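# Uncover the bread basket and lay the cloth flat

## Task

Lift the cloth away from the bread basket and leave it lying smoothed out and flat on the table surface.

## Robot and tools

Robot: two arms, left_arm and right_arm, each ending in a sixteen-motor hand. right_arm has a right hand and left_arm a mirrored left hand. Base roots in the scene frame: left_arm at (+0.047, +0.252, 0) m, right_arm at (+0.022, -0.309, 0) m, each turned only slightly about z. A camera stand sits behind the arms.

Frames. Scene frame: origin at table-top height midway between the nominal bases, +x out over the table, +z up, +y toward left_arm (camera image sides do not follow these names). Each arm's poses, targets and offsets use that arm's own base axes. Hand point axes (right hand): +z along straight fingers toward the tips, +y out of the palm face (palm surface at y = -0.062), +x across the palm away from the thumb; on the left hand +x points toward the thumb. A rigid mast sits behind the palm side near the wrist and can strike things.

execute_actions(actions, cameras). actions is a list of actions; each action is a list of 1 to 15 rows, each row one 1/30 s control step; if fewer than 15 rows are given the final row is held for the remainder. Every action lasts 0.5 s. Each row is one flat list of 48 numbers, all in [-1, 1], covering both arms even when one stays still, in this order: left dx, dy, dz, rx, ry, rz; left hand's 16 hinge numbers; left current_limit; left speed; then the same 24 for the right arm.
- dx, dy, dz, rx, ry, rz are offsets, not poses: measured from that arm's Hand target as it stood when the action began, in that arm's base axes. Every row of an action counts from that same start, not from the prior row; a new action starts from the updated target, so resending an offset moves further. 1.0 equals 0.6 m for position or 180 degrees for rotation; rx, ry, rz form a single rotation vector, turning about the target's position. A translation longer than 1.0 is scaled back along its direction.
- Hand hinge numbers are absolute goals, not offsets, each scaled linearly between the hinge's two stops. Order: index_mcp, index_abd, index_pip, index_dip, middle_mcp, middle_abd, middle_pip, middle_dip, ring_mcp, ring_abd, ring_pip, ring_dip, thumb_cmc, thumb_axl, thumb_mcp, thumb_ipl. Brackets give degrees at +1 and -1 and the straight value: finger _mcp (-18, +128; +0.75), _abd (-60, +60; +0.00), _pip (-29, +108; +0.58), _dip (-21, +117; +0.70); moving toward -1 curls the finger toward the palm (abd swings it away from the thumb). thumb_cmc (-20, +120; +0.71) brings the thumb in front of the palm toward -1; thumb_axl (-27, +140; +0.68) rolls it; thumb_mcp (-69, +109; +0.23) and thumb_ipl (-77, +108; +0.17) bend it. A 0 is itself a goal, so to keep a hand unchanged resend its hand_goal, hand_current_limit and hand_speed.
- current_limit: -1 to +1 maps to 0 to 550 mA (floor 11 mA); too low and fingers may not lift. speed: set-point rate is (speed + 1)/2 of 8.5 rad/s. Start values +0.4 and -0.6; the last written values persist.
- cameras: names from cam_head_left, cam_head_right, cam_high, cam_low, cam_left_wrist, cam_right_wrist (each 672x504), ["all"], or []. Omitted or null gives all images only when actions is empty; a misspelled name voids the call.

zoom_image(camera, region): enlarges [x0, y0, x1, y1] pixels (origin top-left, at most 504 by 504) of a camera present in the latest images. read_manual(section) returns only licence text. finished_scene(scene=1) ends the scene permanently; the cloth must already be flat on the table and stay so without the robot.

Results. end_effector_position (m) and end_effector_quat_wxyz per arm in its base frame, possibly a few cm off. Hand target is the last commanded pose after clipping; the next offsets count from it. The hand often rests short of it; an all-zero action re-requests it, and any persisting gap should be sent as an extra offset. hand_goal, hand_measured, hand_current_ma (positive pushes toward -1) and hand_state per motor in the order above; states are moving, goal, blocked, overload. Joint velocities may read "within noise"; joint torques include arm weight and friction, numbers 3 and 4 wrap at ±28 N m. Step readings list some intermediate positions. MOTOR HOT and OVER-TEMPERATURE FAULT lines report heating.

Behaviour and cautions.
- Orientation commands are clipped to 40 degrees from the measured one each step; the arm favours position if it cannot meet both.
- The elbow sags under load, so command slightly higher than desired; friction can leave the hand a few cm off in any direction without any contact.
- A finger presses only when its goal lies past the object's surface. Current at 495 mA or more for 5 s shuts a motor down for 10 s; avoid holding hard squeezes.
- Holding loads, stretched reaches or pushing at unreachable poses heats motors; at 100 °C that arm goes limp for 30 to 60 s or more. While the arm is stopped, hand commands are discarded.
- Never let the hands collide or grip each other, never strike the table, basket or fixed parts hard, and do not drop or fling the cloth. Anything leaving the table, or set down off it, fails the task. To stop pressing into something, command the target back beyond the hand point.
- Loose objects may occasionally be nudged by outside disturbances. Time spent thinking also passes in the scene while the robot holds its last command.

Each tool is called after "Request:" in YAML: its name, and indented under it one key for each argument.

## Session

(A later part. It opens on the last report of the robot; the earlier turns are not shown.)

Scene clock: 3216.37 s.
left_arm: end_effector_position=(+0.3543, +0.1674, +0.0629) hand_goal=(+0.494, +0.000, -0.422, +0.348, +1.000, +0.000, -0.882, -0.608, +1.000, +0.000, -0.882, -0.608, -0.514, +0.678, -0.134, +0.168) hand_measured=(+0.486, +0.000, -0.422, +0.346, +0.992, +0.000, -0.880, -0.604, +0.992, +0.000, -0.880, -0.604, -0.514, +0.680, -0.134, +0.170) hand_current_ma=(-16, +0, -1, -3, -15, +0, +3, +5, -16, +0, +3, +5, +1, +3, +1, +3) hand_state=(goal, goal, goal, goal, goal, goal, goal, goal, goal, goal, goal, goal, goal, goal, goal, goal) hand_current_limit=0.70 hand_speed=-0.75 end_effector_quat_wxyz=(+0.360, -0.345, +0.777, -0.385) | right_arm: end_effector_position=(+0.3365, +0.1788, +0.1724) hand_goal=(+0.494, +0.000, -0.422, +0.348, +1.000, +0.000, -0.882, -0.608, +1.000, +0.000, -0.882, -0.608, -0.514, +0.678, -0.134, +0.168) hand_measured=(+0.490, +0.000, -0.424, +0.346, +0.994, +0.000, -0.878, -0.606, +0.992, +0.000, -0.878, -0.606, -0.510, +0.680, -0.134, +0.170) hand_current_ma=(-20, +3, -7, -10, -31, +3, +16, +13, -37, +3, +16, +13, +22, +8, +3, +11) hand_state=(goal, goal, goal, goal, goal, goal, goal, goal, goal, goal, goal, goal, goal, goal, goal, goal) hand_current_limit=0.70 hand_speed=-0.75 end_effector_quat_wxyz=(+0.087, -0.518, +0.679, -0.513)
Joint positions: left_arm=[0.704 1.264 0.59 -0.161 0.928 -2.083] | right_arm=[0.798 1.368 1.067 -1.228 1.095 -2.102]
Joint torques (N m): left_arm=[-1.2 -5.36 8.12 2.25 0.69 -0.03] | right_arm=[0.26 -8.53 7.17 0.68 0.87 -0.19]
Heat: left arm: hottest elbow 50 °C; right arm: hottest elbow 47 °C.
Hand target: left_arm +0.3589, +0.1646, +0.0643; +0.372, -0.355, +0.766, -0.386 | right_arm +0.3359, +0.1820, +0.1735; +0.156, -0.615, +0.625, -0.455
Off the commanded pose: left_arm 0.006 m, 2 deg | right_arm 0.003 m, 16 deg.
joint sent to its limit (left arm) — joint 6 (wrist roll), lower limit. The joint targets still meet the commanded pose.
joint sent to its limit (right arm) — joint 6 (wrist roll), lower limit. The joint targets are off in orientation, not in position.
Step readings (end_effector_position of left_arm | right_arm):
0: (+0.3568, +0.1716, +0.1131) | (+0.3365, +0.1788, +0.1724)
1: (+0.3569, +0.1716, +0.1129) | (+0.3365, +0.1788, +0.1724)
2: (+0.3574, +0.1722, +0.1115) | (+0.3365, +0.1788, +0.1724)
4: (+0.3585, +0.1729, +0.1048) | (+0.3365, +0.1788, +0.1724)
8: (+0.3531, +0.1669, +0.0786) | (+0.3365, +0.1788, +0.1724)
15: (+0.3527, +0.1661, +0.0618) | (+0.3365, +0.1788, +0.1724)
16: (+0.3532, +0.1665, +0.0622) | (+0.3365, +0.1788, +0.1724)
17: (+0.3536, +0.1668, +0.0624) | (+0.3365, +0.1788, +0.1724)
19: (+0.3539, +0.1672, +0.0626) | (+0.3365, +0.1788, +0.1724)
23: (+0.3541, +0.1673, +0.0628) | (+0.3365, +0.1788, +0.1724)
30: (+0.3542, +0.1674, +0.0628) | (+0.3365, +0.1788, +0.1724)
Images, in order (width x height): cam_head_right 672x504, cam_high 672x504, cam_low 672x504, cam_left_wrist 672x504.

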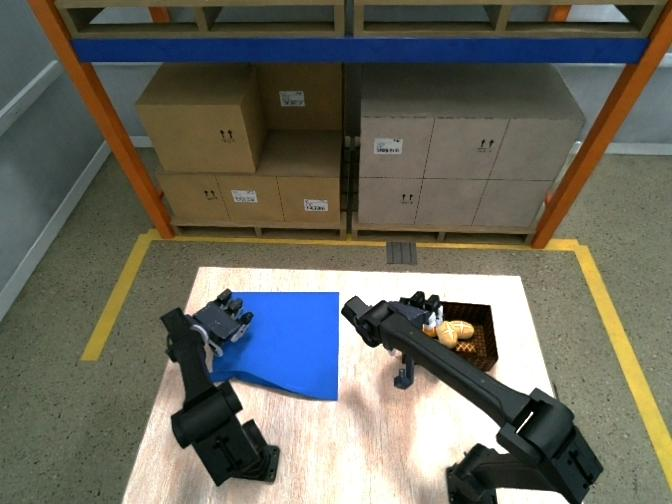

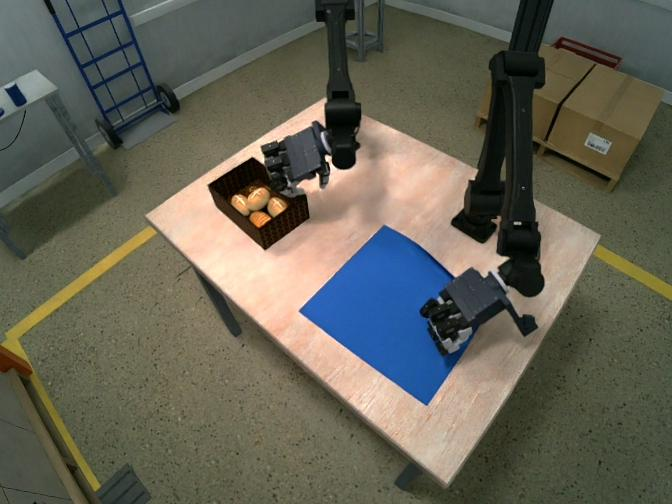

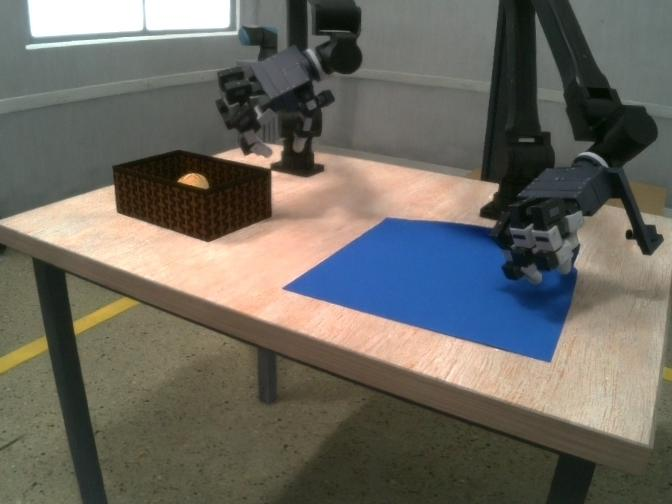

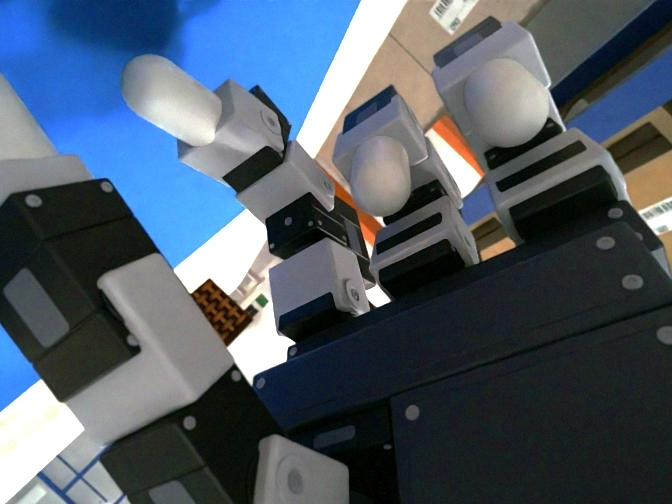

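Request:
execute_actions:
  actions:
    - [[-0.02,-0.025,-0.018,0,0,0,0.493,0,-0.423,0.348,1,0,-0.883,-0.609,1,0,-0.883,-0.609,-0.514,0.678,-0.135,0.168,0.7,-0.75,0,0,0,0,0,0,0.493,0,-0.423,0.348,1,0,-0.883,-0.609,1,0,-0.883,-0.609,-0.514,0.678,-0.135,0.168,0.7,-0.75]]
    - [[-0.05,0,-0.006,0,0,0,0.493,0,-0.423,0.348,1,0,-0.883,-0.609,1,0,-0.883,-0.609,-0.514,0.678,-0.135,0.168,0.7,-0.75,0,0,0,0,0,0,0.493,0,-0.423,0.348,1,0,-0.883,-0.609,1,0,-0.883,-0.609,-0.514,0.678,-0.135,0.168,0.7,-0.75]]
  cameras: ["cam_left_wrist","cam_low","cam_high","cam_head_right"]

Request:
zoom_image:
  camera: "cam_low"
  region: [430, 190, 620, 340]

Request:
zoom_image:
  camera: "cam_head_right"
  region: [180, 310, 340, 430]

Scene clock: 3222.97 s.
left_arm: end_effector_position=(+0.3190, +0.1477, +0.0472) hand_goal=(+0.494, +0.000, -0.422, +0.348, +1.000, +0.000, -0.882, -0.608, +1.000, +0.000, -0.882, -0.608, -0.514, +0.678, -0.134, +0.168) hand_measured=(+0.490, -0.002, -0.424, +0.346, +0.992, +0.000, -0.880, -0.604, +0.992, +0.000, -0.880, -0.604, -0.514, +0.680, -0.134, +0.170) hand_current_ma=(-7, -3, -2, -4, -15, +0, +3, +5, -16, +0, +3, +5, +1, +3, +1, +3) hand_state=(goal, goal, goal, goal, goal, goal, goal, goal, goal, goal, goal, goal, goal, goal, goal, goal) hand_current_limit=0.70 hand_speed=-0.75 end_effector_quat_wxyz=(+0.366, -0.352, +0.770, -0.387) | right_arm: end_effector_position=(+0.3365, +0.1788, +0.1724) hand_goal=(+0.494, +0.000, -0.422, +0.348, +1.000, +0.000, -0.882, -0.608, +1.000, +0.000, -0.882, -0.608, -0.514, +0.678, -0.134, +0.168) hand_measured=(+0.490, +0.000, -0.424, +0.346, +0.994, +0.000, -0.878, -0.606, +0.992, +0.000, -0.878, -0.606, -0.510, +0.680, -0.134, +0.170) hand_current_ma=(-20, +3, -7, -10, -31, +3, +16, +13, -37, +3, +16, +13, +22, +8, +3, +11) hand_state=(goal, goal, goal, goal, goal, goal, goal, goal, goal, goal, goal, goal, goal, goal, goal, goal) hand_current_limit=0.70 hand_speed=-0.75 end_effector_quat_wxyz=(+0.087, -0.518, +0.679, -0.513)
Joint positions: left_arm=[0.735 1.18 0.466 -0.121 0.946 -2.083] | right_arm=[0.798 1.368 1.067 -1.228 1.095 -2.102]
Joint torques (N m): left_arm=[0.56 -5.07 7.19 1.88 0.73 -0.04] | right_arm=[0.38 -8.59 7.16 0.69 0.88 -0.2]
Heat: left arm: hottest elbow 50 °C; right arm: hottest elbow 47 °C.
Hand target: left_arm +0.3169, +0.1494, +0.0497; +0.371, -0.355, +0.766, -0.386 | right_arm +0.3359, +0.1820, +0.1735; +0.156, -0.615, +0.625, -0.455
Off the commanded pose: left_arm 0.004 m, 1 deg | right_arm 0.003 m, 16 deg.
joint sent to its limit (left arm) — joint 6 (wrist roll), lower limit. The joint targets still meet the commanded pose.
joint sent to its limit (right arm) — joint 6 (wrist roll), lower limit. The joint targets are off in orientation, not in position.
Step readings (end_effector_position of left_arm | right_arm):
0: (+0.3543, +0.1674, +0.0629) | (+0.3365, +0.1788, +0.1724)
1: (+0.3543, +0.1675, +0.0629) | (+0.3365, +0.1788, +0.1724)
2: (+0.3540, +0.1668, +0.0621) | (+0.3365, +0.1788, +0.1724)
4: (+0.3525, +0.1645, +0.0592) | (+0.3365, +0.1788, +0.1724)
8: (+0.3446, +0.1542, +0.0494) | (+0.3365, +0.1788, +0.1724)
15: (+0.3435, +0.1521, +0.0484) | (+0.3365, +0.1788, +0.1724)
16: (+0.3434, +0.1520, +0.0485) | (+0.3365, +0.1788, +0.1724)
17: (+0.3424, +0.1513, +0.0481) | (+0.3365, +0.1788, +0.1724)
19: (+0.3368, +0.1489, +0.0476) | (+0.3365, +0.1788, +0.1724)
23: (+0.3237, +0.1457, +0.0472) | (+0.3365, +0.1788, +0.1724)
30: (+0.3191, +0.1479, +0.0473) | (+0.3365, +0.1788, +0.1724)
Images, in order (width x height): cam_head_right 672x504, cam_high 672x504, cam_low 672x504, cam_left_wrist 672x504.

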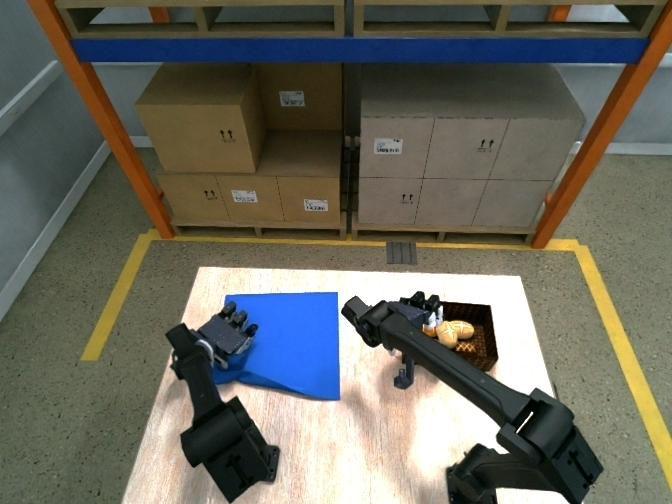

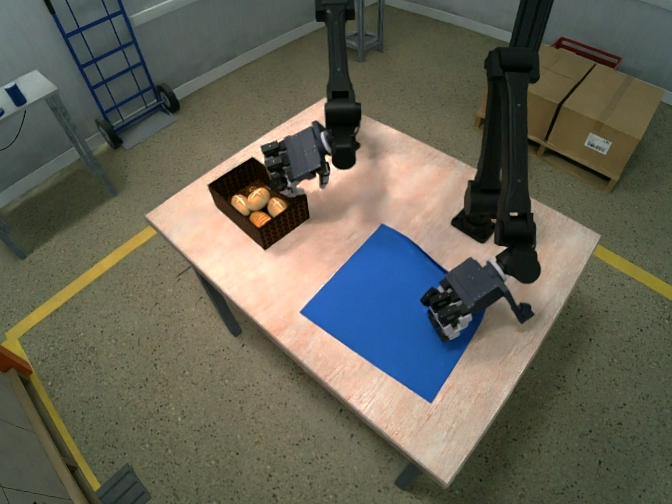

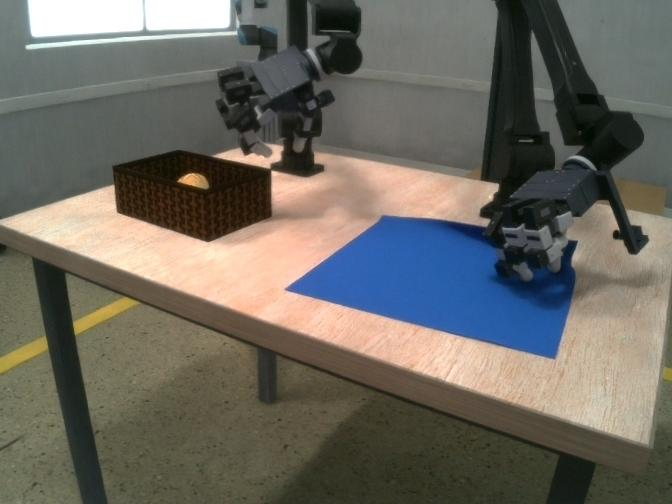

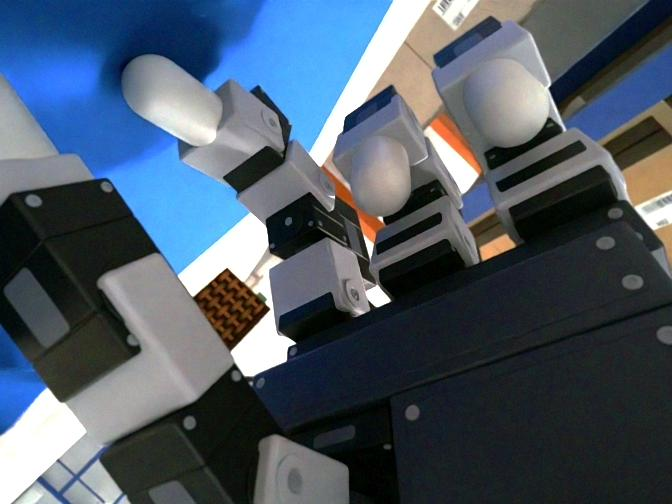

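Scaled by 2.653 from the camera's 672x504 image, which has a finer 960x720 frame.

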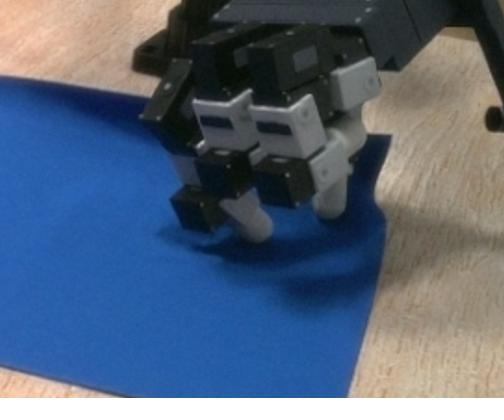

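Scaled by 3.150 from the camera's 672x504 image, which has a finer 960x720 frame.

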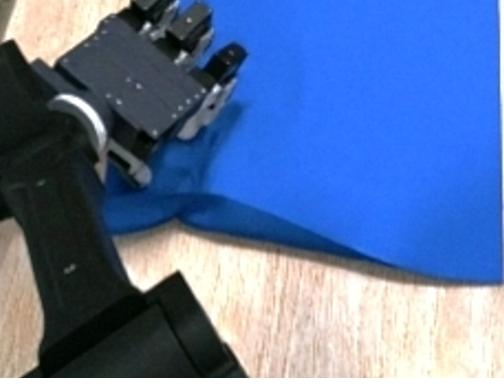

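Request:
execute_actions:
  actions:
    - [[-0.05,0.0,0,0,0,0,0.493,0,-0.423,0.348,1,0,-0.883,-0.609,1,0,-0.883,-0.609,-0.514,0.678,-0.135,0.168,0.7,-0.75,0,0,0,0,0,0,0.493,0,-0.423,0.348,1,0,-0.883,-0.609,1,0,-0.883,-0.609,-0.514,0.678,-0.135,0.168,0.7,-0.75]]
    - [[-0.04,0,0,0,0,0,0.493,0,-0.423,0.348,1,0,-0.883,-0.609,1,0,-0.883,-0.609,-0.514,0.678,-0.135,0.168,0.7,-0.75,0,0,0,0,0,0,0.493,0,-0.423,0.348,1,0,-0.883,-0.609,1,0,-0.883,-0.609,-0.514,0.678,-0.135,0.168,0.7,-0.75]]
  cameras: ["cam_left_wrist","cam_low","cam_high","cam_head_right"]

Request:
zoom_image:
  camera: "cam_low"
  region: [430, 190, 620, 340]

Request:
zoom_image:
  camera: "cam_head_right"
  region: [180, 310, 340, 430]

Scene clock: 3232.30 s.
left_arm: end_effector_position=(+0.2639, +0.1457, +0.0471) hand_goal=(+0.494, +0.000, -0.422, +0.348, +1.000, +0.000, -0.882, -0.608, +1.000, +0.000, -0.882, -0.608, -0.514, +0.678, -0.134, +0.168) hand_measured=(+0.490, -0.002, -0.424, +0.346, +0.992, +0.000, -0.880, -0.604, +0.992, +0.000, -0.880, -0.604, -0.514, +0.680, -0.134, +0.170) hand_current_ma=(-7, -3, -2, -3, -15, +0, +3, +5, -16, +0, +3, +5, +1, +3, +1, +2) hand_state=(goal, goal, goal, goal, goal, goal, goal, goal, goal, goal, goal, goal, goal, goal, goal, goal) hand_current_limit=0.70 hand_speed=-0.75 end_effector_quat_wxyz=(+0.366, -0.357, +0.766, -0.390) | right_arm: end_effector_position=(+0.3365, +0.1788, +0.1724) hand_goal=(+0.494, +0.000, -0.422, +0.348, +1.000, +0.000, -0.882, -0.608, +1.000, +0.000, -0.882, -0.608, -0.514, +0.678, -0.134, +0.168) hand_measured=(+0.490, +0.000, -0.424, +0.346, +0.994, +0.000, -0.878, -0.606, +0.992, +0.000, -0.878, -0.606, -0.510, +0.680, -0.134, +0.170) hand_current_ma=(-20, +3, -7, -10, -31, +3, +16, +13, -37, +3, +16, +13, +22, +8, +3, +11) hand_state=(goal, goal, goal, goal, goal, goal, goal, goal, goal, goal, goal, goal, goal, goal, goal, goal) hand_current_limit=0.70 hand_speed=-0.75 end_effector_quat_wxyz=(+0.087, -0.518, +0.679, -0.513)
Joint positions: left_arm=[0.887 1.058 0.411 -0.364 1.04 -1.882] | right_arm=[0.798 1.368 1.067 -1.228 1.095 -2.102]
Joint torques (N m): left_arm=[0.62 -3.25 8.12 1.13 0.86 0.17] | right_arm=[0.15 -8.64 7.17 0.73 0.88 -0.18]
Heat: left arm: hottest elbow 49 °C; right arm: hottest elbow 47 °C.
Hand target: left_arm +0.2629, +0.1495, +0.0499; +0.372, -0.355, +0.766, -0.386 | right_arm +0.3359, +0.1820, +0.1735; +0.156, -0.615, +0.625, -0.455
Off the commanded pose: left_arm 0.005 m, 1 deg | right_arm 0.003 m, 16 deg.
joint sent to its limit (right arm) — joint 6 (wrist roll), lower limit. The joint targets are off in orientation, not in position.
Step readings (end_effector_position of left_arm | right_arm):
0: (+0.3190, +0.1477, +0.0472) | (+0.3365, +0.1788, +0.1724)
1: (+0.3188, +0.1476, +0.0473) | (+0.3365, +0.1788, +0.1724)
2: (+0.3177, +0.1465, +0.0474) | (+0.3365, +0.1788, +0.1724)
4: (+0.3109, +0.1454, +0.0475) | (+0.3365, +0.1788, +0.1724)
8: (+0.2953, +0.1461, +0.0470) | (+0.3365, +0.1788, +0.1724)
15: (+0.2888, +0.1468, +0.0475) | (+0.3365, +0.1788, +0.1724)
16: (+0.2884, +0.1467, +0.0474) | (+0.3365, +0.1788, +0.1724)
17: (+0.2874, +0.1458, +0.0476) | (+0.3365, +0.1788, +0.1724)
19: (+0.2822, +0.1450, +0.0480) | (+0.3365, +0.1788, +0.1724)
23: (+0.2701, +0.1466, +0.0483) | (+0.3365, +0.1788, +0.1724)
30: (+0.2646, +0.1458, +0.0476) | (+0.3365, +0.1788, +0.1724)
Images, in order (width x height): cam_head_right 672x504, cam_high 672x504, cam_low 672x504, cam_left_wrist 672x504.

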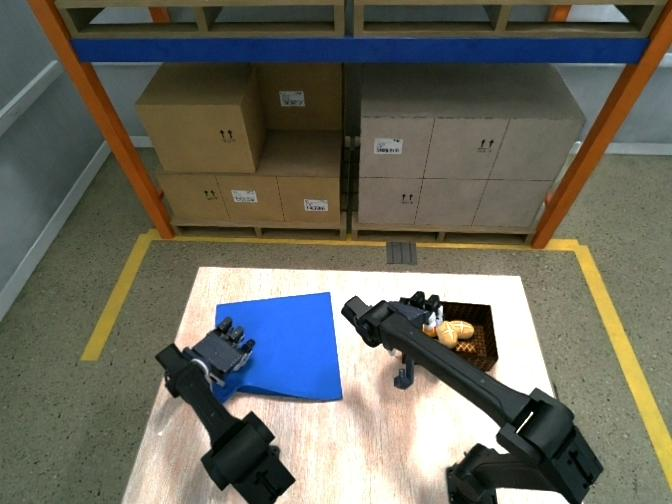

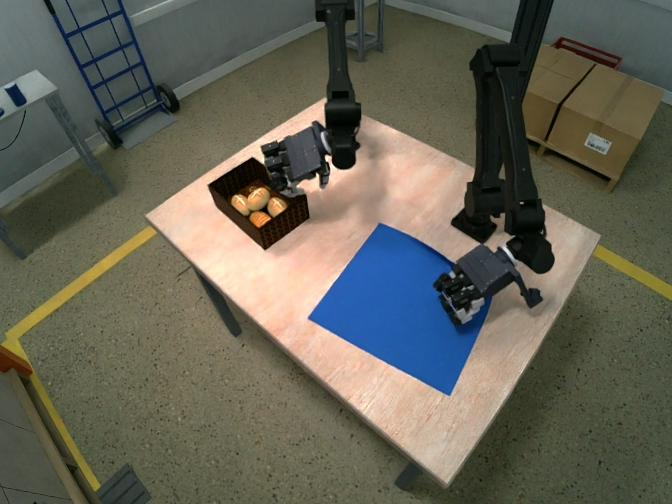

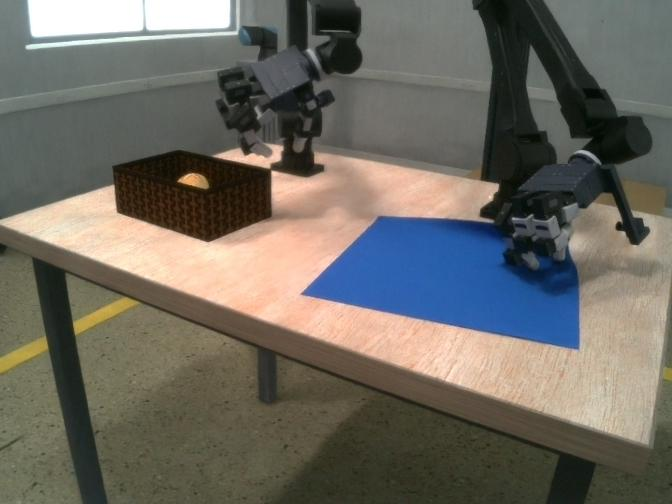

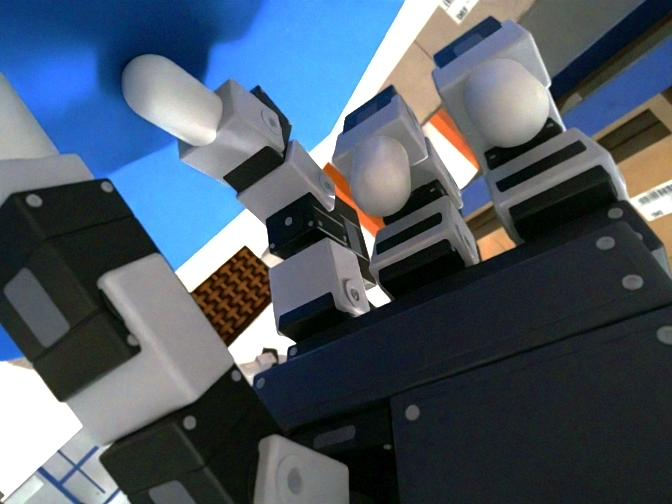

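Scaled by 2.653 from the camera's 672x504 image, which has a finer 960x720 frame.

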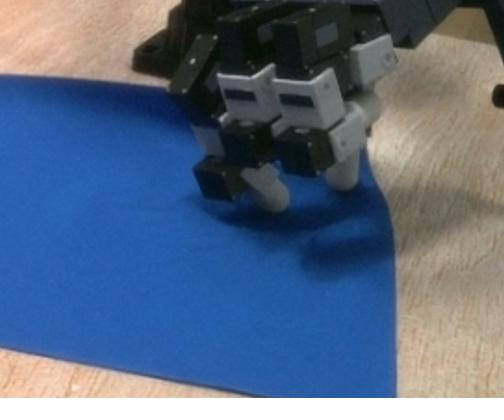

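Scaled by 3.150 from the camera's 672x504 image, which has a finer 960x720 frame.

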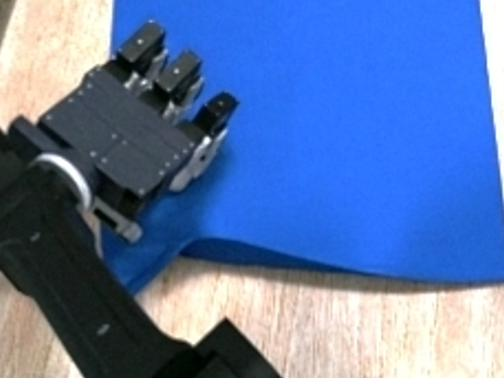

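Request:
execute_actions:
  actions:
    - [[0.02,0.0,0.06,0,0,0,0.493,0,-0.423,0.348,1,0,-0.883,-0.609,1,0,-0.883,-0.609,-0.514,0.678,-0.135,0.168,0.7,-0.75,0,0,0,0,0,0,0.493,0,-0.423,0.348,1,0,-0.883,-0.609,1,0,-0.883,-0.609,-0.514,0.678,-0.135,0.168,0.7,-0.75]]
    - [[0.1,0.02,0.1,0,0,0,0.493,0,-0.423,0.348,1,0,-0.883,-0.609,1,0,-0.883,-0.609,-0.514,0.678,-0.135,0.168,0.7,-0.75,0,0,0,0,0,0,0.493,0,-0.423,0.348,1,0,-0.883,-0.609,1,0,-0.883,-0.609,-0.514,0.678,-0.135,0.168,0.7,-0.75]]
    - [[0.1,0.12,0.02,0,0,0,0.493,0,-0.423,0.348,1,0,-0.883,-0.609,1,0,-0.883,-0.609,-0.514,0.678,-0.135,0.168,0.7,-0.75,0,0,0,0,0,0,0.493,0,-0.423,0.348,1,0,-0.883,-0.609,1,0,-0.883,-0.609,-0.514,0.678,-0.135,0.168,0.7,-0.75]]
  cameras: ["cam_low","cam_high","cam_head_right","cam_head_left"]

Request:
zoom_image:
  camera: "cam_low"
  region: [430, 190, 620, 340]

Request:
zoom_image:
  camera: "cam_head_right"
  region: [180, 310, 340, 430]

Request:
zoom_image:
  camera: "cam_high"
  region: [400, 220, 520, 330]

Scene clock: 3247.57 s.
left_arm: end_effector_position=(+0.3744, +0.2163, +0.1319) hand_goal=(+0.494, +0.000, -0.422, +0.348, +1.000, +0.000, -0.882, -0.608, +1.000, +0.000, -0.882, -0.608, -0.514, +0.678, -0.134, +0.168) hand_measured=(+0.488, -0.002, -0.424, +0.346, +0.992, +0.000, -0.880, -0.604, +0.992, +0.000, -0.880, -0.604, -0.512, +0.680, -0.134, +0.168) hand_current_ma=(-10, -2, -2, -3, -15, +0, +3, +5, -16, +0, +3, +5, +1, +3, +0, +2) hand_state=(goal, goal, goal, goal, goal, goal, goal, goal, goal, goal, goal, goal, goal, goal, goal, goal) hand_current_limit=0.70 hand_speed=-0.75 end_effector_quat_wxyz=(+0.347, -0.376, +0.764, -0.393) | right_arm: end_effector_position=(+0.3365, +0.1788, +0.1724) hand_goal=(+0.494, +0.000, -0.422, +0.348, +1.000, +0.000, -0.882, -0.608, +1.000, +0.000, -0.882, -0.608, -0.514, +0.678, -0.134, +0.168) hand_measured=(+0.490, +0.000, -0.424, +0.346, +0.994, +0.000, -0.878, -0.606, +0.992, +0.000, -0.878, -0.606, -0.510, +0.680, -0.134, +0.170) hand_current_ma=(-20, +3, -7, -10, -31, +3, +16, +13, -37, +3, +16, +13, +22, +8, +3, +11) hand_state=(goal, goal, goal, goal, goal, goal, goal, goal, goal, goal, goal, goal, goal, goal, goal, goal) hand_current_limit=0.70 hand_speed=-0.75 end_effector_quat_wxyz=(+0.087, -0.518, +0.679, -0.513)
Joint positions: left_arm=[0.772 1.294 0.842 -0.453 0.961 -2.071] | right_arm=[0.798 1.368 1.067 -1.228 1.095 -2.102]
Joint torques (N m): left_arm=[-0.56 -6.36 14.72 1.61 0.79 0.12] | right_arm=[0.26 -8.64 7.16 0.66 0.87 -0.19]
Heat: left arm: hottest elbow 49 °C; right arm: hottest elbow 46 °C.
Hand target: left_arm +0.3949, +0.2335, +0.1578; +0.371, -0.355, +0.766, -0.386 | right_arm +0.3359, +0.1820, +0.1735; +0.156, -0.615, +0.625, -0.455
Off the commanded pose: left_arm 0.037 m, 4 deg | right_arm 0.003 m, 16 deg.
joint sent to its limit (right arm) — joint 6 (wrist roll), lower limit. The joint targets are off in orientation, not in position.
Step readings (end_effector_position of left_arm | right_arm):
0: (+0.2639, +0.1457, +0.0471) | (+0.3365, +0.1788, +0.1724)
1: (+0.2638, +0.1455, +0.0471) | (+0.3365, +0.1788, +0.1724)
2: (+0.2628, +0.1448, +0.0470) | (+0.3365, +0.1788, +0.1724)
4: (+0.2607, +0.1421, +0.0484) | (+0.3365, +0.1788, +0.1724)
8: (+0.2590, +0.1361, +0.0552) | (+0.3365, +0.1788, +0.1724)
15: (+0.2588, +0.1345, +0.0596) | (+0.3365, +0.1788, +0.1724)
16: (+0.2591, +0.1348, +0.0603) | (+0.3365, +0.1788, +0.1724)
17: (+0.2605, +0.1354, +0.0623) | (+0.3365, +0.1788, +0.1724)
19: (+0.2695, +0.1357, +0.0723) | (+0.3365, +0.1788, +0.1724)
23: (+0.3029, +0.1447, +0.1137) | (+0.3365, +0.1788, +0.1724)
30: (+0.3196, +0.1532, +0.1302) | (+0.3365, +0.1788, +0.1724)
31: (+0.3194, +0.1531, +0.1276) | (+0.3365, +0.1788, +0.1724)
32: (+0.3211, +0.1544, +0.1259) | (+0.3365, +0.1788, +0.1724)
34: (+0.3294, +0.1638, +0.1246) | (+0.3365, +0.1788, +0.1724)
38: (+0.3569, +0.1978, +0.1289) | (+0.3365, +0.1788, +0.1724)
45: (+0.3739, +0.2158, +0.1340) | (+0.3365, +0.1788, +0.1724)
Images, in order (width x height): cam_head_left 672x504, cam_head_right 672x504, cam_high 672x504, cam_low 672x504.

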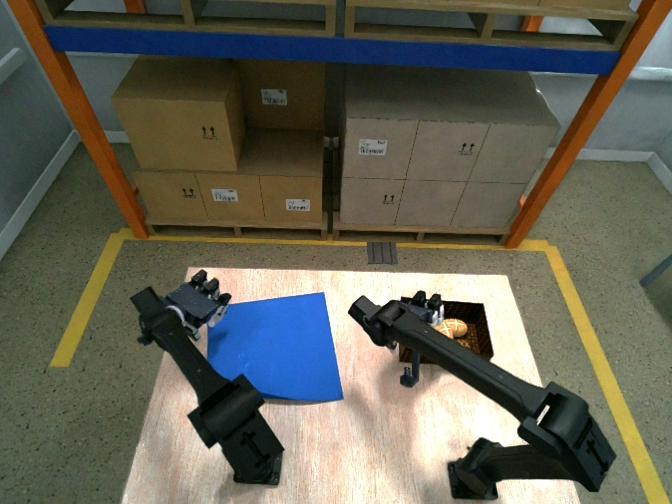

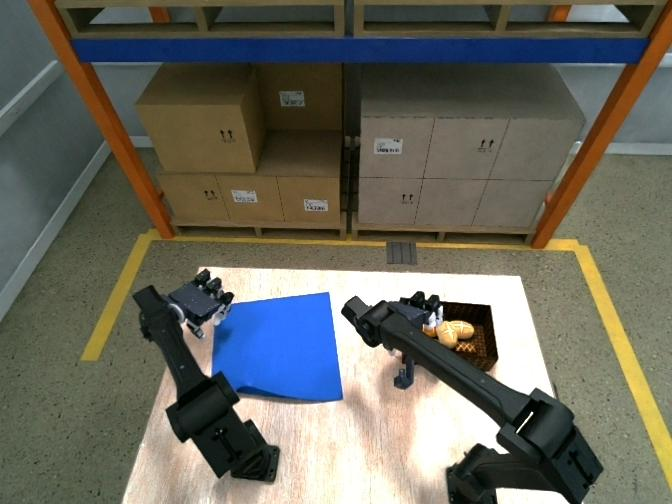

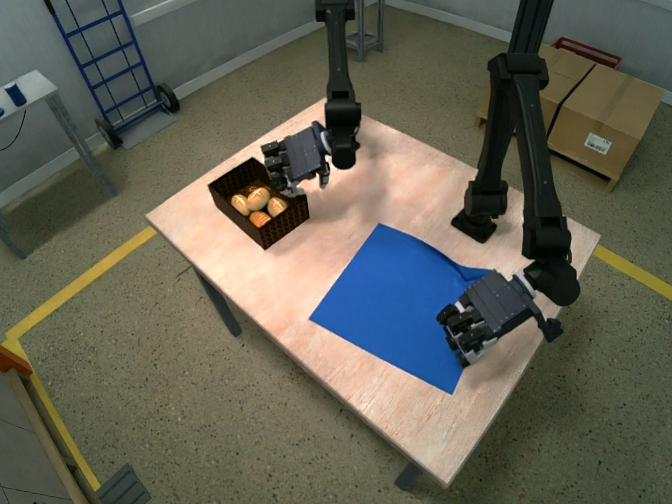

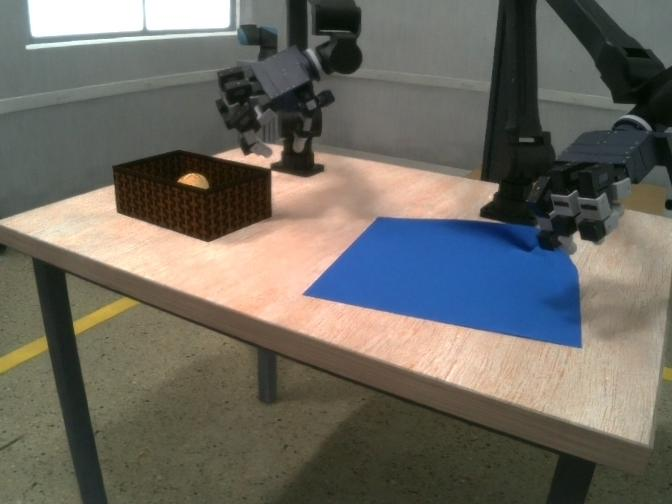

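Scaled by 2.653 from the camera's 672x504 image, which has a finer 960x720 frame.

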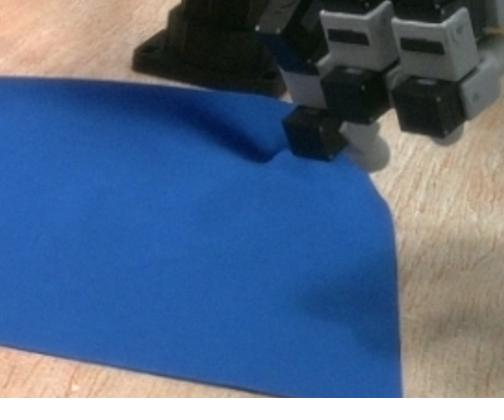

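Scaled by 3.150 from the camera's 672x504 image, which has a finer 960x720 frame.

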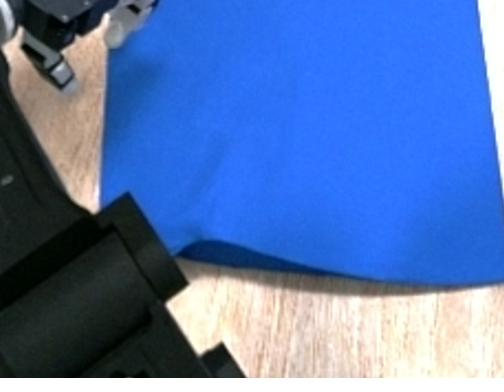

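Scaled by 4.200 from the camera's 672x504 image, which has a finer 960x720 frame.

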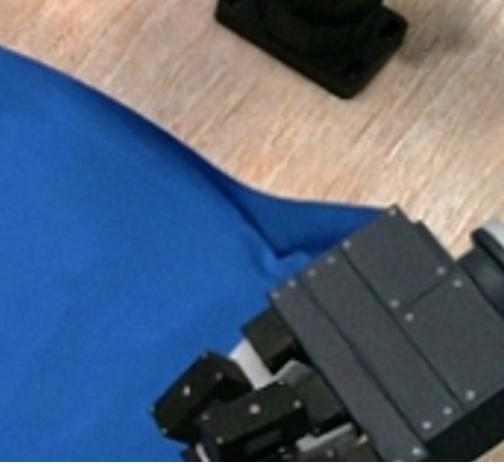

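Request:
execute_actions:
  actions:
    - [[0.0,0.18,0.03,0,0,0,0.493,0,-0.423,0.348,1,0,-0.883,-0.609,1,0,-0.883,-0.609,-0.514,0.678,-0.135,0.168,0.7,-0.75,0,0,0,0,0,0,0.493,0,-0.423,0.348,1,0,-0.883,-0.609,1,0,-0.883,-0.609,-0.514,0.678,-0.135,0.168,0.7,-0.75]]
    - [[-0.05,0.15,0.02,0,0,0,0.493,0,-0.423,0.348,1,0,-0.883,-0.609,1,0,-0.883,-0.609,-0.514,0.678,-0.135,0.168,0.7,-0.75,0,0,0,0,0,0,0.493,0,-0.423,0.348,1,0,-0.883,-0.609,1,0,-0.883,-0.609,-0.514,0.678,-0.135,0.168,0.7,-0.75]]
  cameras: ["cam_low","cam_high","cam_head_right","cam_head_left"]

Request:
zoom_image:
  camera: "cam_low"
  region: [430, 190, 620, 340]

Request:
zoom_image:
  camera: "cam_head_right"
  region: [180, 280, 360, 430]

Request:
zoom_image:
  camera: "cam_high"
  region: [360, 200, 520, 350]

Scene clock: 3257.43 s.
left_arm: end_effector_position=(+0.3514, +0.4150, +0.1653) hand_goal=(+0.494, +0.000, -0.422, +0.348, +1.000, +0.000, -0.882, -0.608, +1.000, +0.000, -0.882, -0.608, -0.514, +0.678, -0.134, +0.168) hand_measured=(+0.488, -0.002, -0.424, +0.346, +0.992, +0.000, -0.880, -0.604, +0.992, +0.000, -0.880, -0.604, -0.512, +0.680, -0.134, +0.168) hand_current_ma=(-10, -1, -1, -3, -15, +0, +3, +5, -16, +0, +3, +5, +2, +3, +0, +2) hand_state=(goal, goal, goal, goal, goal, goal, goal, goal, goal, goal, goal, goal, goal, goal, goal, goal) hand_current_limit=0.70 hand_speed=-0.75 end_effector_quat_wxyz=(+0.357, -0.378, +0.757, -0.396) | right_arm: end_effector_position=(+0.3365, +0.1788, +0.1724) hand_goal=(+0.494, +0.000, -0.422, +0.348, +1.000, +0.000, -0.882, -0.608, +1.000, +0.000, -0.882, -0.608, -0.514, +0.678, -0.134, +0.168) hand_measured=(+0.490, +0.000, -0.424, +0.346, +0.994, +0.000, -0.878, -0.606, +0.992, +0.000, -0.878, -0.606, -0.510, +0.680, -0.134, +0.170) hand_current_ma=(-20, +3, -7, -10, -31, +3, +16, +13, -37, +3, +16, +13, +22, +8, +3, +11) hand_state=(goal, goal, goal, goal, goal, goal, goal, goal, goal, goal, goal, goal, goal, goal, goal, goal) hand_current_limit=0.70 hand_speed=-0.75 end_effector_quat_wxyz=(+0.087, -0.518, +0.679, -0.513)
Joint positions: left_arm=[1.087 1.688 1.405 -1.063 1.112 -1.549] | right_arm=[0.798 1.368 1.067 -1.228 1.095 -2.102]
Joint torques (N m): left_arm=[-0.91 -11.87 14.52 0.5 1.02 0.12] | right_arm=[0.09 -8.53 7.16 0.69 0.88 -0.19]
Heat: left arm: hottest elbow 51 °C; right arm: hottest elbow 46 °C.
Hand target: left_arm +0.3649, +0.4314, +0.1877; +0.371, -0.355, +0.766, -0.386 | right_arm +0.3359, +0.1820, +0.1735; +0.156, -0.615, +0.625, -0.455
Off the commanded pose: left_arm 0.031 m, 3 deg | right_arm 0.003 m, 16 deg.
joint sent to its limit (right arm) — joint 6 (wrist roll), lower limit. The joint targets are off in orientation, not in position.
Step readings (end_effector_position of left_arm | right_arm):
0: (+0.3746, +0.2165, +0.1322) | (+0.3365, +0.1788, +0.1724)
1: (+0.3751, +0.2170, +0.1331) | (+0.3365, +0.1788, +0.1724)
2: (+0.3747, +0.2196, +0.1346) | (+0.3365, +0.1788, +0.1724)
4: (+0.3765, +0.2329, +0.1404) | (+0.3365, +0.1788, +0.1724)
8: (+0.3755, +0.2950, +0.1524) | (+0.3365, +0.1788, +0.1724)
15: (+0.3754, +0.3285, +0.1543) | (+0.3365, +0.1788, +0.1724)
16: (+0.3759, +0.3277, +0.1536) | (+0.3365, +0.1788, +0.1724)
17: (+0.3749, +0.3290, +0.1539) | (+0.3365, +0.1788, +0.1724)
19: (+0.3746, +0.3364, +0.1566) | (+0.3365, +0.1788, +0.1724)
23: (+0.3613, +0.3832, +0.1638) | (+0.3365, +0.1788, +0.1724)
30: (+0.3455, +0.4175, +0.1665) | (+0.3365, +0.1788, +0.1724)
Images, in order (width x height): cam_head_left 672x504, cam_head_right 672x504, cam_high 672x504, cam_low 672x504.

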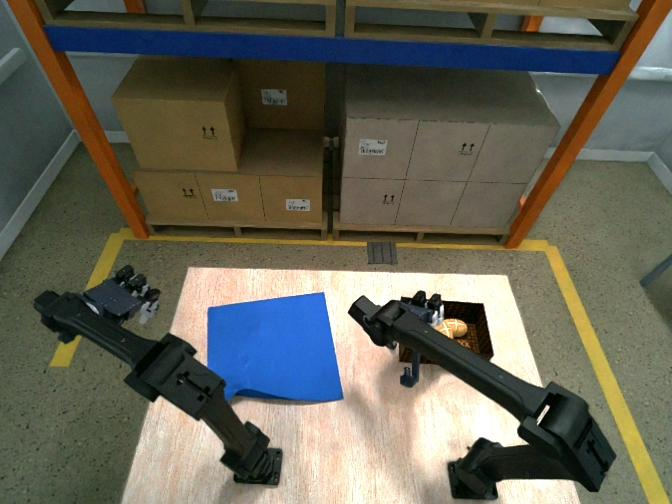

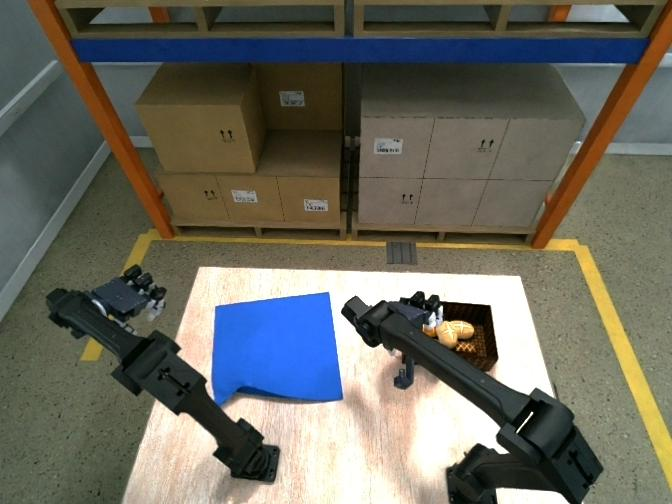

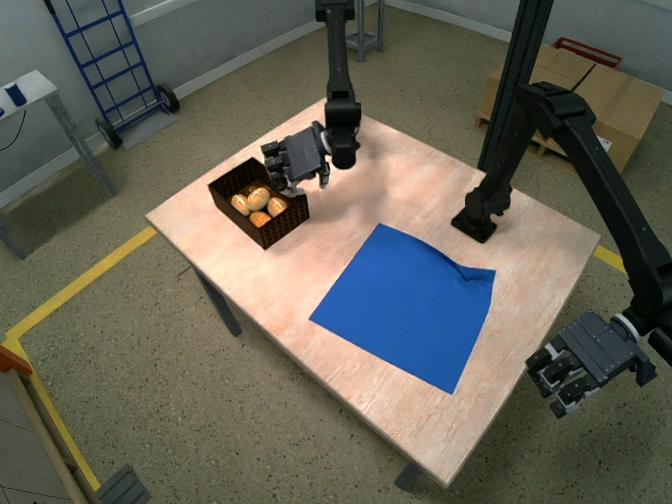

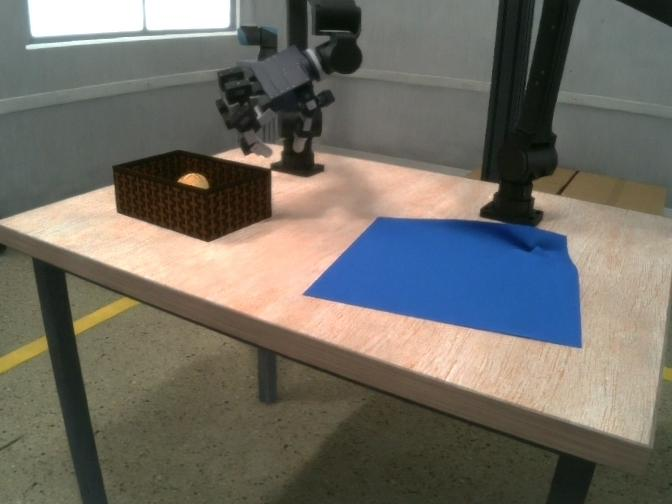

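Scaled by 2.653 from the camera's 672x504 image, which has a finer 960x720 frame.

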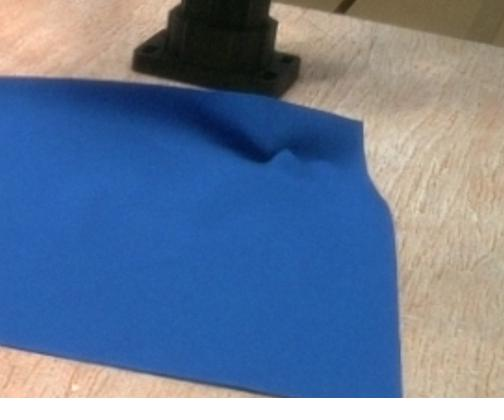

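Scaled by 2.800 from the camera's 672x504 image, which has a finer 960x720 frame.

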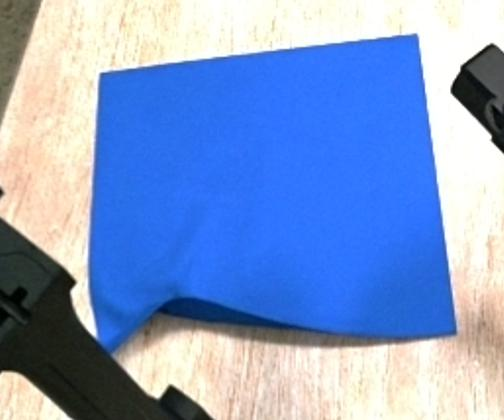

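Scaled by 3.150 from the camera's 672x504 image, which has a finer 960x720 frame.

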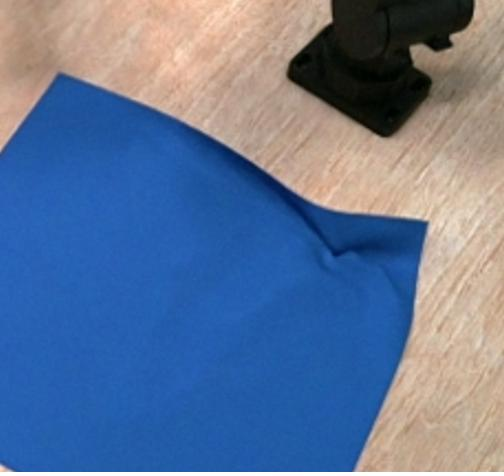

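Request:
execute_actions:
  actions:
    - [[-0.013,-0.15,-0.02,0,0,-0.065,0.493,0,-0.423,0.348,1,0,-0.883,-0.609,1,0,-0.883,-0.609,-0.514,0.678,-0.135,0.168,0.7,-0.75,0,0,0,0,0,0,0.493,0,-0.423,0.348,1,0,-0.883,-0.609,1,0,-0.883,-0.609,-0.514,0.678,-0.135,0.168,0.7,-0.75]]
    - [[-0.013,-0.15,-0.02,0,0,-0.065,0.493,0,-0.423,0.348,1,0,-0.883,-0.609,1,0,-0.883,-0.609,-0.514,0.678,-0.135,0.168,0.7,-0.75,0,0,0,0,0,0,0.493,0,-0.423,0.348,1,0,-0.883,-0.609,1,0,-0.883,-0.609,-0.514,0.678,-0.135,0.168,0.7,-0.75]]
    - [[-0.013,-0.15,-0.04,0,0,-0.065,0.493,0,-0.423,0.348,1,0,-0.883,-0.609,1,0,-0.883,-0.609,-0.514,0.678,-0.135,0.168,0.7,-0.75,0,0,0,0,0,0,0.493,0,-0.423,0.348,1,0,-0.883,-0.609,1,0,-0.883,-0.609,-0.514,0.678,-0.135,0.168,0.7,-0.75]]
    - [[-0.013,-0.15,-0.05,0,0,-0.065,0.493,0,-0.423,0.348,1,0,-0.883,-0.609,1,0,-0.883,-0.609,-0.514,0.678,-0.135,0.168,0.7,-0.75,0,0,0,0,0,0,0.493,0,-0.423,0.348,1,0,-0.883,-0.609,1,0,-0.883,-0.609,-0.514,0.678,-0.135,0.168,0.7,-0.75]]
    - [[0,0,-0.07,0,0,0,0.493,0,-0.423,0.348,1,0,-0.883,-0.609,1,0,-0.883,-0.609,-0.514,0.678,-0.135,0.168,0.7,-0.75,0,0,0,0,0,0,0.493,0,-0.423,0.348,1,0,-0.883,-0.609,1,0,-0.883,-0.609,-0.514,0.678,-0.135,0.168,0.7,-0.75]]
  cameras: ["cam_left_wrist","cam_low","cam_high","cam_head_right"]

Request:
zoom_image:
  camera: "cam_low"
  region: [430, 190, 620, 340]

Request:
zoom_image:
  camera: "cam_head_right"
  region: [180, 310, 340, 430]

Scene clock: 3280.73 s.
left_arm: end_effector_position=(+0.3345, +0.0726, +0.0695) hand_goal=(+0.494, +0.000, -0.422, +0.348, +1.000, +0.000, -0.882, -0.608, +1.000, +0.000, -0.882, -0.608, -0.514, +0.678, -0.134, +0.168) hand_measured=(+0.488, -0.002, -0.424, +0.346, +0.992, +0.000, -0.880, -0.604, +0.992, +0.000, -0.880, -0.606, -0.514, +0.680, -0.134, +0.168) hand_current_ma=(-11, -1, -1, -3, -15, +0, +3, +5, -16, +0, +3, +5, +0, +3, +0, +2) hand_state=(goal, goal, goal, goal, goal, goal, goal, goal, goal, goal, goal, goal, goal, goal, goal, goal) hand_current_limit=0.70 hand_speed=-0.75 end_effector_quat_wxyz=(+0.190, -0.018, +0.844, -0.500) | right_arm: end_effector_position=(+0.3365, +0.1788, +0.1724) hand_goal=(+0.494, +0.000, -0.422, +0.348, +1.000, +0.000, -0.882, -0.608, +1.000, +0.000, -0.882, -0.608, -0.514, +0.678, -0.134, +0.168) hand_measured=(+0.490, +0.000, -0.424, +0.346, +0.994, +0.000, -0.878, -0.606, +0.992, +0.000, -0.878, -0.606, -0.510, +0.680, -0.134, +0.170) hand_current_ma=(-20, +3, -7, -10, -31, +3, +16, +13, -37, +3, +16, +13, +22, +8, +3, +11) hand_state=(goal, goal, goal, goal, goal, goal, goal, goal, goal, goal, goal, goal, goal, goal, goal, goal) hand_current_limit=0.70 hand_speed=-0.75 end_effector_quat_wxyz=(+0.087, -0.518, +0.679, -0.513)
Joint positions: left_arm=[0.57 1.473 0.852 -1.323 1.094 -0.815] | right_arm=[0.798 1.368 1.067 -1.228 1.095 -2.102]
Joint torques (N m): left_arm=[-0.44 -6.83 6.31 0.18 0.91 -0.01] | right_arm=[0.21 -8.53 7.13 0.72 0.87 -0.2]
Heat: left arm: hottest elbow 52 °C; right arm: hottest elbow 46 °C.
Hand target: left_arm +0.3338, +0.0715, +0.0678; +0.188, -0.021, +0.844, -0.501 | right_arm +0.3359, +0.1820, +0.1735; +0.156, -0.615, +0.625, -0.455
Off the commanded pose: left_arm 0.002 m, 0 deg | right_arm 0.003 m, 16 deg.
joint sent to its limit (right arm) — joint 6 (wrist roll), lower limit. The joint targets are off in orientation, not in position.
Step readings (end_effector_position of left_arm | right_arm):
0: (+0.3514, +0.4150, +0.1653) | (+0.3365, +0.1788, +0.1724)
1: (+0.3516, +0.4148, +0.1653) | (+0.3365, +0.1788, +0.1724)
2: (+0.3534, +0.4110, +0.1657) | (+0.3365, +0.1788, +0.1724)
4: (+0.3522, +0.4000, +0.1652) | (+0.3365, +0.1788, +0.1724)
8: (+0.3507, +0.3599, +0.1637) | (+0.3365, +0.1788, +0.1724)
15: (+0.3570, +0.3375, +0.1681) | (+0.3365, +0.1788, +0.1724)
16: (+0.3566, +0.3366, +0.1680) | (+0.3365, +0.1788, +0.1724)
17: (+0.3557, +0.3321, +0.1662) | (+0.3365, +0.1788, +0.1724)
19: (+0.3501, +0.3175, +0.1618) | (+0.3365, +0.1788, +0.1724)
23: (+0.3422, +0.2698, +0.1535) | (+0.3365, +0.1788, +0.1724)
30: (+0.3493, +0.2491, +0.1570) | (+0.3365, +0.1788, +0.1724)
31: (+0.3490, +0.2485, +0.1568) | (+0.3365, +0.1788, +0.1724)
32: (+0.3487, +0.2443, +0.1549) | (+0.3365, +0.1788, +0.1724)
34: (+0.3430, +0.2302, +0.1484) | (+0.3365, +0.1788, +0.1724)
38: (+0.3344, +0.1805, +0.1344) | (+0.3365, +0.1788, +0.1724)
45: (+0.3416, +0.1610, +0.1335) | (+0.3365, +0.1788, +0.1724)
46: (+0.3416, +0.1608, +0.1333) | (+0.3365, +0.1788, +0.1724)
47: (+0.3411, +0.1560, +0.1315) | (+0.3365, +0.1788, +0.1724)
49: (+0.3356, +0.1410, +0.1252) | (+0.3365, +0.1788, +0.1724)
53: (+0.3244, +0.0899, +0.1088) | (+0.3365, +0.1788, +0.1724)
60: (+0.3322, +0.0712, +0.1053) | (+0.3365, +0.1788, +0.1724)
61: (+0.3329, +0.0717, +0.1052) | (+0.3365, +0.1788, +0.1724)
62: (+0.3341, +0.0722, +0.1036) | (+0.3365, +0.1788, +0.1724)
64: (+0.3361, +0.0733, +0.0976) | (+0.3365, +0.1788, +0.1724)
68: (+0.3328, +0.0714, +0.0794) | (+0.3365, +0.1788, +0.1724)
75: (+0.3340, +0.0723, +0.0697) | (+0.3365, +0.1788, +0.1724)
Images, in order (width x height): cam_head_right 672x504, cam_high 672x504, cam_low 672x504, cam_left_wrist 672x504.

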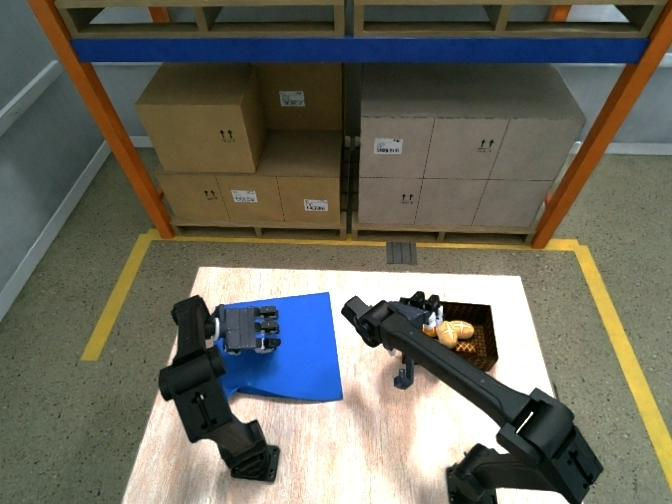

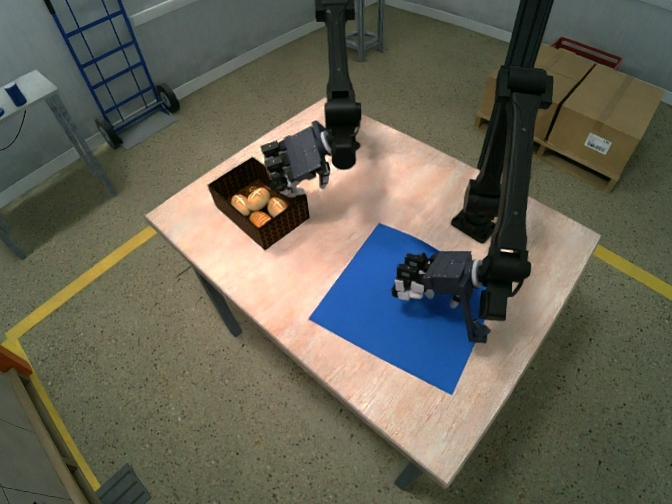

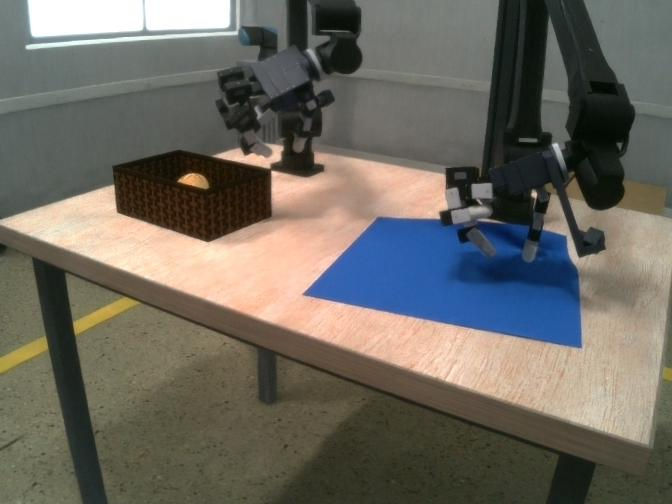

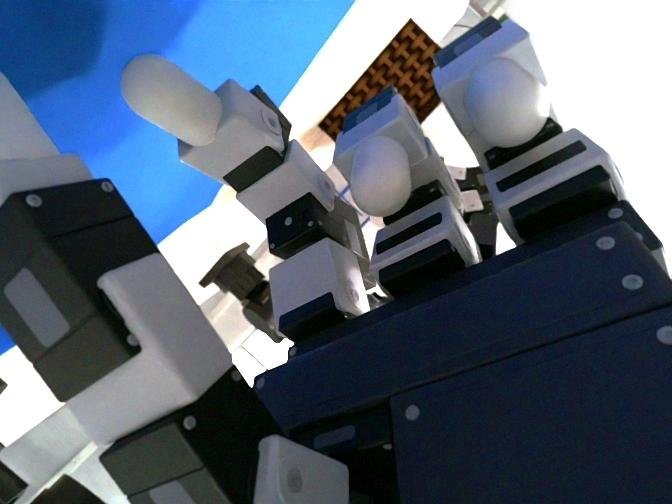

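Scaled by 2.653 from the camera's 672x504 image, which has a finer 960x720 frame.

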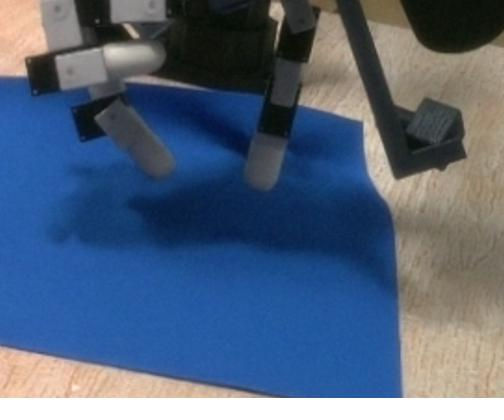

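Scaled by 3.150 from the camera's 672x504 image, which has a finer 960x720 frame.

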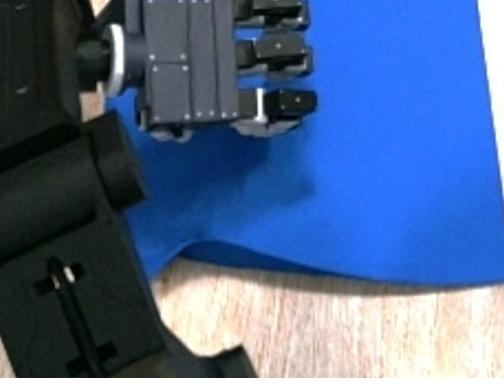

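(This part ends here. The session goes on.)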